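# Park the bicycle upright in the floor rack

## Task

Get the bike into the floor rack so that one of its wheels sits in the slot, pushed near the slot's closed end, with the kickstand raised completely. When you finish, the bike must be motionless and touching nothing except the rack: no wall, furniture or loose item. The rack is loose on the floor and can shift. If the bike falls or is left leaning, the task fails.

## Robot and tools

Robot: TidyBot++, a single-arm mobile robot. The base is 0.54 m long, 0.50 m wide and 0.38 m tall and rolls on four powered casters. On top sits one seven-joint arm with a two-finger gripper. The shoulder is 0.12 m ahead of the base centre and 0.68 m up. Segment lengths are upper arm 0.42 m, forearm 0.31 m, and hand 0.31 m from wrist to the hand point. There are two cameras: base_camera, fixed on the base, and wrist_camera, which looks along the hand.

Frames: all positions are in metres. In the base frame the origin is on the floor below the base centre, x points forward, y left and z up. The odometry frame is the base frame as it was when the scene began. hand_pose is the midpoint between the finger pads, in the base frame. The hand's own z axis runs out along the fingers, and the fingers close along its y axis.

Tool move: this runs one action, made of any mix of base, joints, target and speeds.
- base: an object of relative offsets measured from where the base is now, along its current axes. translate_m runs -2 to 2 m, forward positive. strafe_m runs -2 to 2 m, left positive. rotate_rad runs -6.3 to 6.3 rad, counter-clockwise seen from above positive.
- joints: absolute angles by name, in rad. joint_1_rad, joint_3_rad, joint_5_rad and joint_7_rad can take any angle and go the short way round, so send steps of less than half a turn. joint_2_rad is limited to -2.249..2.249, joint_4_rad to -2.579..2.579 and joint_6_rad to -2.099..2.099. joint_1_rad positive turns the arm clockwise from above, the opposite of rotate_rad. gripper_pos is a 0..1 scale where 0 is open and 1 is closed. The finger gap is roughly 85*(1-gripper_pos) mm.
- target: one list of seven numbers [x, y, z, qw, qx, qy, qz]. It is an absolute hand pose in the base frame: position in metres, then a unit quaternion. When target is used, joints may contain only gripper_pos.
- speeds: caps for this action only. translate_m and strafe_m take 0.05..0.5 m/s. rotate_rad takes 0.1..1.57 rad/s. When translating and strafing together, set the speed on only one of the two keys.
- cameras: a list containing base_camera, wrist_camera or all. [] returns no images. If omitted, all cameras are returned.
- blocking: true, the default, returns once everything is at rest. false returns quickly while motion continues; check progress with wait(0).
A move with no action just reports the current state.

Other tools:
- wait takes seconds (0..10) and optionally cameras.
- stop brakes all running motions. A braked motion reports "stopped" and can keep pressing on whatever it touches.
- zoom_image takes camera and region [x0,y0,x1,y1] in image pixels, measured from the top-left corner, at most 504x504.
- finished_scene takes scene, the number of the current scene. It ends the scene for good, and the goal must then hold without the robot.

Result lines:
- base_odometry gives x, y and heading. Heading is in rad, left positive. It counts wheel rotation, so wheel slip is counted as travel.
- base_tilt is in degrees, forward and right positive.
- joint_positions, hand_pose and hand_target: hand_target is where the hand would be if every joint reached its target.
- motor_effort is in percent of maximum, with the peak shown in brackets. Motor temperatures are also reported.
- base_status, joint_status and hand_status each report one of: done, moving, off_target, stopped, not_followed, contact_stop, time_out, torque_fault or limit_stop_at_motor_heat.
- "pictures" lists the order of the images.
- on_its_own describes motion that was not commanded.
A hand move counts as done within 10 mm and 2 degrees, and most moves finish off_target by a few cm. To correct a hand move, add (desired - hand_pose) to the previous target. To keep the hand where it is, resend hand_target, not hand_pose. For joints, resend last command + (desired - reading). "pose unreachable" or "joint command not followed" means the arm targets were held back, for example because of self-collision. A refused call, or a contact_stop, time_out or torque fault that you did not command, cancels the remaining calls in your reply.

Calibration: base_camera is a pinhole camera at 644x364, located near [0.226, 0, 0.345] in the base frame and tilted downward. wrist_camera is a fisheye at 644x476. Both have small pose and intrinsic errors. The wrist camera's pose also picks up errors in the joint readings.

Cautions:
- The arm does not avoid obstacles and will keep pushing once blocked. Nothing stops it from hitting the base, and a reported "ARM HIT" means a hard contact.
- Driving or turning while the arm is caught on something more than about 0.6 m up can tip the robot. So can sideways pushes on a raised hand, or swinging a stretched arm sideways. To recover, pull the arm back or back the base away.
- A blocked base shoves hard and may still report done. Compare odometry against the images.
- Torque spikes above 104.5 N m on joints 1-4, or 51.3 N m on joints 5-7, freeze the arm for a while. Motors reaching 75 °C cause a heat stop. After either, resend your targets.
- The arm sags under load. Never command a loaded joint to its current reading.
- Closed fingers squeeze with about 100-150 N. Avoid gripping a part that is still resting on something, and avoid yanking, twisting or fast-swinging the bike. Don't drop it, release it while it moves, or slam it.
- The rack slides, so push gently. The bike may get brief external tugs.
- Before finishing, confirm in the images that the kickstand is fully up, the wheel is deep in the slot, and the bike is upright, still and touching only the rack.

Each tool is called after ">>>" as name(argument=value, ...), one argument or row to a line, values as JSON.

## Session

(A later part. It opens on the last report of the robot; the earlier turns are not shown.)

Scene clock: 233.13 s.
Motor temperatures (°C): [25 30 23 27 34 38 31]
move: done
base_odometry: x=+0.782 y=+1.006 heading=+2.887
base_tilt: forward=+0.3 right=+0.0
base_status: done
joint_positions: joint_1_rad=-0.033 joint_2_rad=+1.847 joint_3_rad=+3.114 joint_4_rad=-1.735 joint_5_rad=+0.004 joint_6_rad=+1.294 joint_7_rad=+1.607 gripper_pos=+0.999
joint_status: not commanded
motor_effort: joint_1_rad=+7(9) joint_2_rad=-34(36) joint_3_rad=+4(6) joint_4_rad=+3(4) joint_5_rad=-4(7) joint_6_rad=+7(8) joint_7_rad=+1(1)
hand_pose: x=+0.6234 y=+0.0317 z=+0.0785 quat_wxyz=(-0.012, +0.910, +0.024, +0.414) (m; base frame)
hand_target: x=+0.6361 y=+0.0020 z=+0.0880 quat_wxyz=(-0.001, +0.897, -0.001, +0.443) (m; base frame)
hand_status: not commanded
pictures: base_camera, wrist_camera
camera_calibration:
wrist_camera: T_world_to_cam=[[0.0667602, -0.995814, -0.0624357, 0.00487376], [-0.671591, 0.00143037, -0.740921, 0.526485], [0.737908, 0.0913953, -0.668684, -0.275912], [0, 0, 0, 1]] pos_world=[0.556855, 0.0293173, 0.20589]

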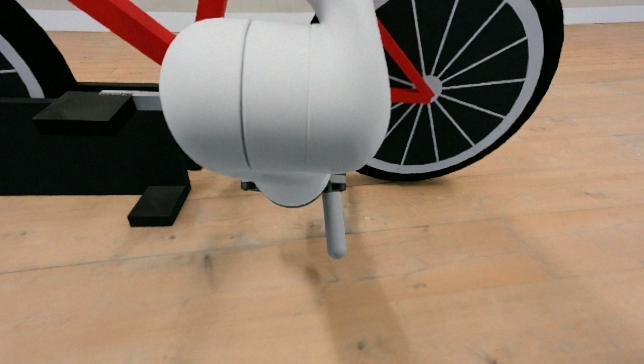

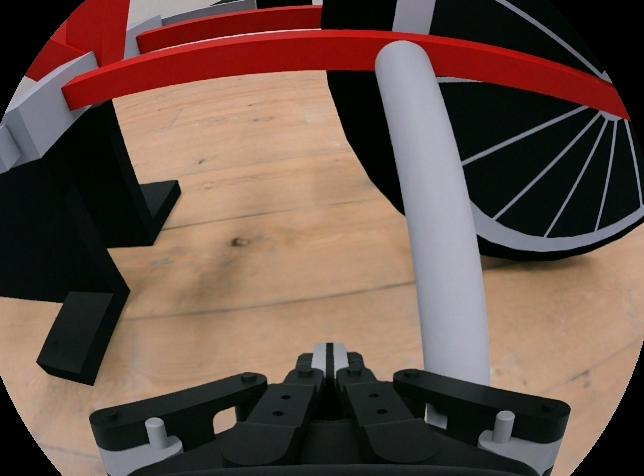

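>>> move(
  base={"strafe_m": -0.06},
  speeds={"strafe_m": 0.08},
)

Scene clock: 234.53 s.
Motor temperatures (°C): [25 30 23 27 34 38 31]
move: done
base_odometry: x=+0.797 y=+1.064 heading=+2.887
base_tilt: forward=+0.2 right=+0.0
base_status: done
joint_positions: joint_1_rad=-0.020 joint_2_rad=+1.847 joint_3_rad=+3.114 joint_4_rad=-1.734 joint_5_rad=+0.006 joint_6_rad=+1.305 joint_7_rad=+1.607 gripper_pos=+0.999
joint_status: not commanded
motor_effort: joint_1_rad=+2(10) joint_2_rad=-34(35) joint_3_rad=-1(6) joint_4_rad=-2(4) joint_5_rad=+0(6) joint_6_rad=+7(7) joint_7_rad=+1(1)
hand_pose: x=+0.6270 y=+0.0254 z=+0.0813 quat_wxyz=(-0.009, +0.907, +0.019, +0.420) (m; base frame)
hand_target: x=+0.6361 y=+0.0020 z=+0.0880 quat_wxyz=(-0.001, +0.897, -0.001, +0.443) (m; base frame)
hand_status: not commanded
pictures: base_camera, wrist_camera
camera_calibration:
wrist_camera: T_world_to_cam=[[0.0560233, -0.996487, -0.0622431, 0.00530257], [-0.661684, 0.009629, -0.749721, 0.525308], [0.747687, 0.0831871, -0.658821, -0.2828], [0, 0, 0, 1]] pos_world=[0.558737, 0.0237511, 0.20785]

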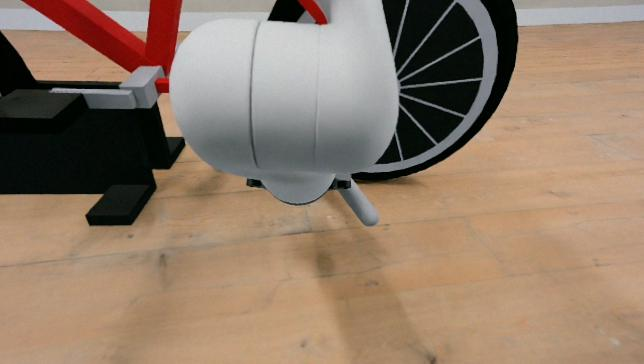

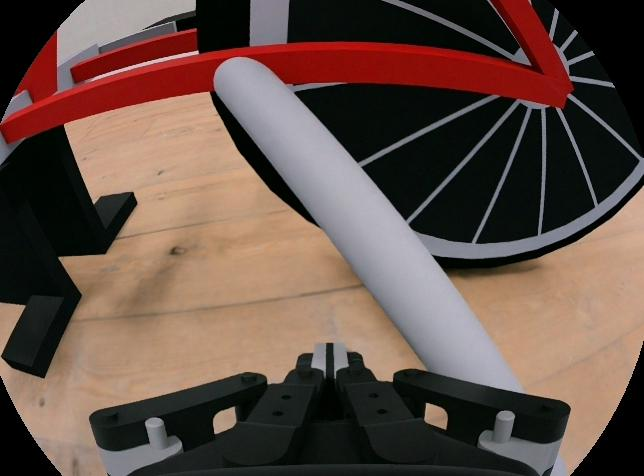

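>>> move(
  base={"strafe_m": -0.05},
  speeds={"strafe_m": 0.08},
  target=[0.636, 0.01, 0.09, 0, 0.906, 0, 0.423],
)

>>> move(
  base={"strafe_m": -0.04},
  speeds={"strafe_m": 0.08},
  target=[0.636, 0.01, 0.11, 0, 0.906, 0, 0.423],
)

Scene clock: 235.80 s.
Motor temperatures (°C): [25 30 23 27 34 38 31]
move: off_target
base_odometry: x=+0.809 y=+1.113 heading=+2.887
base_tilt: forward=+0.2 right=+0.0
base_status: done
joint_positions: joint_1_rad=-0.053 joint_2_rad=+1.831 joint_3_rad=+3.140 joint_4_rad=-1.737 joint_5_rad=+0.002 joint_6_rad=+1.305 joint_7_rad=+1.563 gripper_pos=+0.999
joint_status: not commanded
motor_effort: joint_1_rad=+1(5) joint_2_rad=-34(35) joint_3_rad=-1(3) joint_4_rad=-2(2) joint_5_rad=+2(2) joint_6_rad=+6(7) joint_7_rad=+1(1)
hand_pose: x=+0.6344 y=+0.0300 z=+0.0887 quat_wxyz=(-0.014, +0.905, +0.021, +0.425) (m; base frame)
hand_target: x=+0.6360 y=+0.0100 z=+0.0900 quat_wxyz=(+0.000, +0.906, +0.000, +0.423) (m; base frame)
hand_status: off_target (0.020 m and 2.9 deg from the pose sent, 0.020 m and 2.4 deg at the start)
pictures: base_camera, wrist_camera
camera_calibration:
wrist_camera: T_world_to_cam=[[0.064832, -0.995525, -0.0687451, 0.00486877], [-0.652839, 0.00978873, -0.757433, 0.530688], [0.754717, 0.0939854, -0.649283, -0.289487], [0, 0, 0, 1]] pos_world=[0.564619, 0.0268598, 0.214336]

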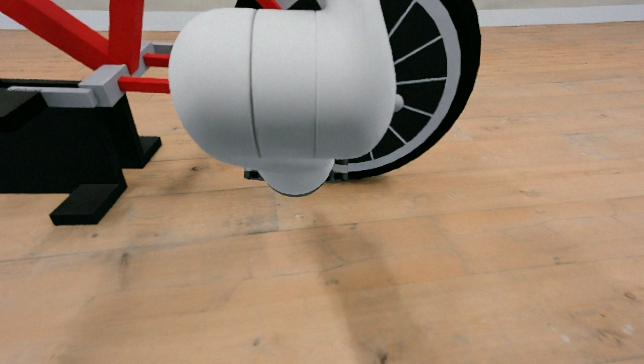

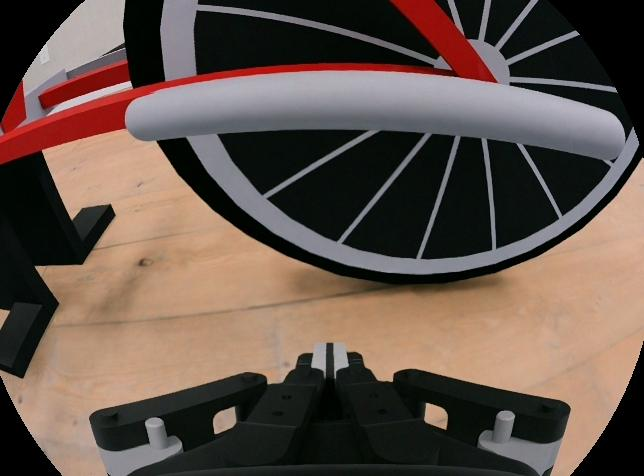

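Scene clock: 236.77 s.
Motor temperatures (°C): [25 30 23 27 34 38 31]
move: off_target
base_odometry: x=+0.819 y=+1.152 heading=+2.888
base_tilt: forward=+0.2 right=+0.0
base_status: done
joint_positions: joint_1_rad=-0.053 joint_2_rad=+1.788 joint_3_rad=+3.141 joint_4_rad=-1.791 joint_5_rad=+0.002 joint_6_rad=+1.305 joint_7_rad=+1.563 gripper_pos=+0.999
joint_status: not commanded
motor_effort: joint_1_rad=+1(4) joint_2_rad=-34(35) joint_3_rad=-1(3) joint_4_rad=-2(2) joint_5_rad=+1(2) joint_6_rad=+7(7) joint_7_rad=+1(1)
hand_pose: x=+0.6330 y=+0.0290 z=+0.1048 quat_wxyz=(-0.013, +0.907, +0.021, +0.420) (m; base frame)
hand_target: x=+0.6360 y=+0.0100 z=+0.1100 quat_wxyz=(+0.000, +0.906, +0.000, +0.423) (m; base frame)
hand_status: off_target (0.020 m and 2.9 deg from the pose sent, 0.029 m and 2.9 deg at the start)
pictures: base_camera, wrist_camera
camera_calibration:
wrist_camera: T_world_to_cam=[[0.0635854, -0.995678, -0.0676955, 0.00575691], [-0.661546, 0.00873479, -0.749854, 0.546786], [0.747204, 0.0924635, -0.658131, -0.272151], [0, 0, 0, 1]] pos_world=[0.564711, 0.02612, 0.231288]

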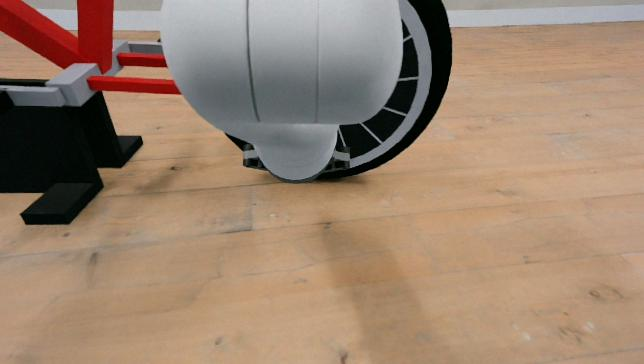

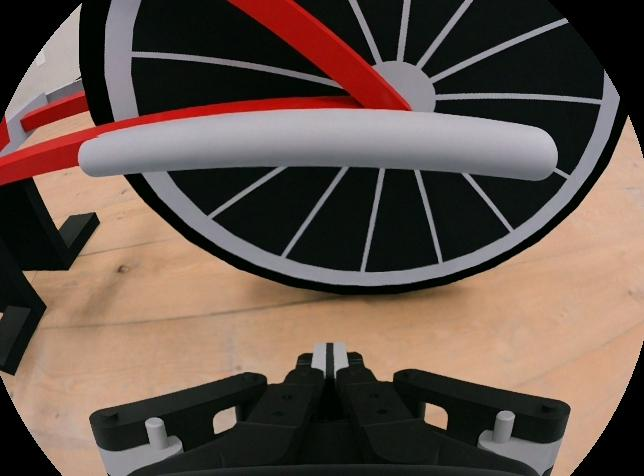

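Folded. Back off and look.

>>> move(
  base={"translate_m": -0.35, "strafe_m": 0.3},
)

>>> move(
  joints={"joint_1_rad": 0, "joint_2_rad": -0.36, "joint_3_rad": 3.12, "joint_4_rad": -2.53, "joint_5_rad": 0, "joint_6_rad": -0.3, "joint_7_rad": 1.57},
)

Scene clock: 238.93 s.
Motor temperatures (°C): [25 30 23 27 34 38 31]
move: done
base_odometry: x=+1.083 y=+0.773 heading=+2.888
base_tilt: forward=+0.2 right=+0.0
base_status: done
joint_positions: joint_1_rad=-0.057 joint_2_rad=+1.784 joint_3_rad=+3.142 joint_4_rad=-1.796 joint_5_rad=+0.002 joint_6_rad=+1.305 joint_7_rad=+1.563 gripper_pos=+0.999
joint_status: not commanded
motor_effort: joint_1_rad=+1(3) joint_2_rad=-34(36) joint_3_rad=-1(3) joint_4_rad=-2(4) joint_5_rad=+1(2) joint_6_rad=+6(7) joint_7_rad=+1(1)
hand_pose: x=+0.6330 y=+0.0308 z=+0.1064 quat_wxyz=(-0.014, +0.907, +0.023, +0.420) (m; base frame)
hand_target: x=+0.6360 y=+0.0100 z=+0.1100 quat_wxyz=(+0.000, +0.906, +0.000, +0.423) (m; base frame)
hand_status: not commanded
pictures: base_camera, wrist_camera
camera_calibration:
wrist_camera: T_world_to_cam=[[0.0675449, -0.995448, -0.0672428, 0.00509925], [-0.66193, 0.00571744, -0.749544, 0.548301], [0.746516, 0.0951379, -0.658531, -0.270869], [0, 0, 0, 1]] pos_world=[0.5648, 0.0277111, 0.232943]

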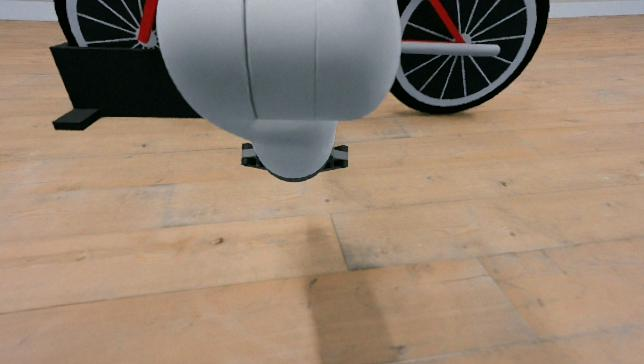

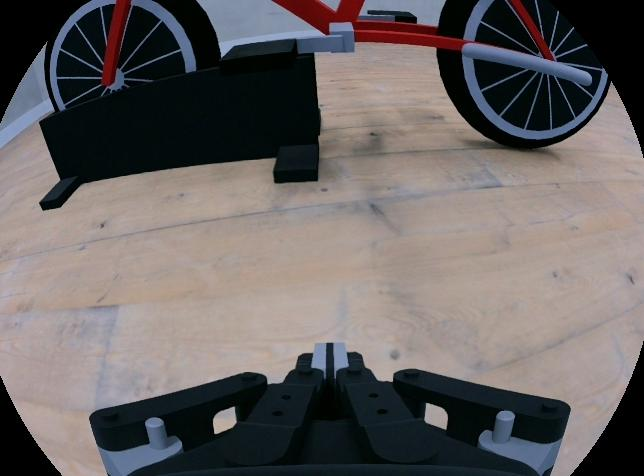

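Scene clock: 242.17 s.
Motor temperatures (°C): [25 30 23 27 34 38 31]
move: done
base_odometry: x=+1.083 y=+0.773 heading=+2.888
base_tilt: forward=+0.2 right=+0.0
base_status: not commanded
joint_positions: joint_1_rad=-0.018 joint_2_rad=-0.345 joint_3_rad=+3.142 joint_4_rad=-2.514 joint_5_rad=+0.002 joint_6_rad=-0.233 joint_7_rad=+1.563 gripper_pos=+0.999
joint_status: all done
motor_effort: joint_1_rad=+1(2) joint_2_rad=-4(40) joint_3_rad=+0(2) joint_4_rad=+18(19) joint_5_rad=+1(2) joint_6_rad=+6(8) joint_7_rad=+1(2)
hand_pose: x=+0.4461 y=+0.0072 z=+0.6706 quat_wxyz=(-0.004, +0.932, +0.005, +0.361) (m; base frame)
hand_target: x=+0.4237 y=+0.0073 z=+0.6545 quat_wxyz=(+0.000, +0.944, +0.010, +0.329) (m; base frame)
hand_status: not commanded
pictures: base_camera, wrist_camera
camera_calibration:
wrist_camera: T_world_to_cam=[[0.0201793, -0.997593, -0.066334, 0.0526803], [-0.750951, 0.0286782, -0.659735, 0.826893], [0.66005, 0.0631265, -0.748565, 0.341563], [0, 0, 0, 1]] pos_world=[0.394444, 0.00727799, 0.804707]

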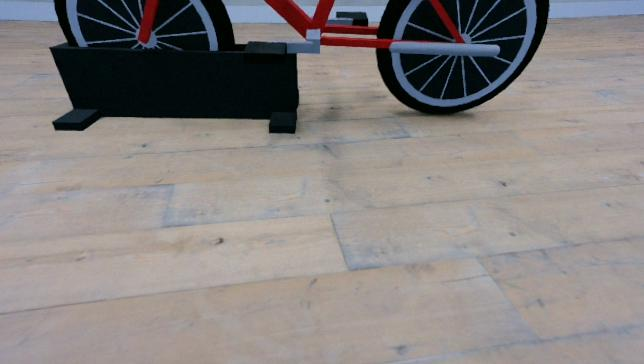

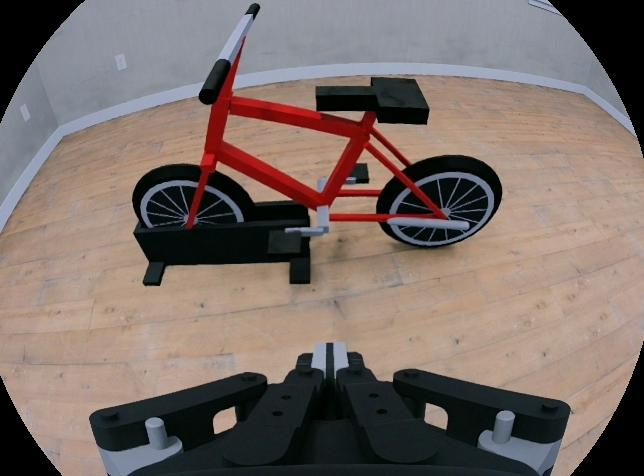

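>>> zoom_image(
  camera="wrist_camera",
  region=[110, 140, 330, 300],
)

>>> zoom_image(
  camera="base_camera",
  region=[30, 0, 310, 150],
)

Scaled by 2.291.

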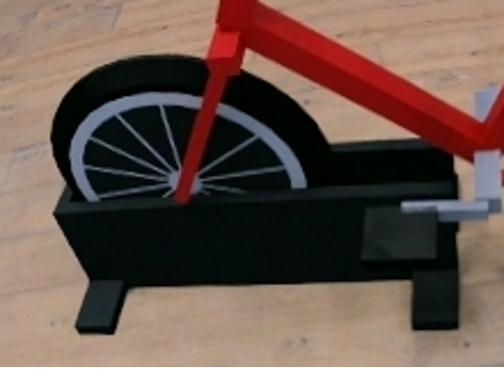

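Scaled by 1.800.

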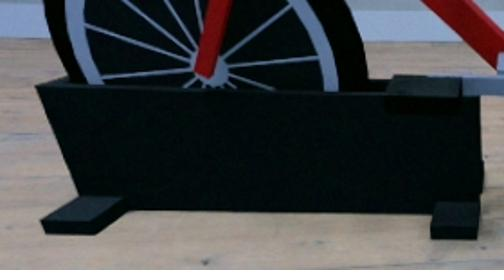

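>>> finished_scene(
  scene=2,
)

The scene is finished: the task was done.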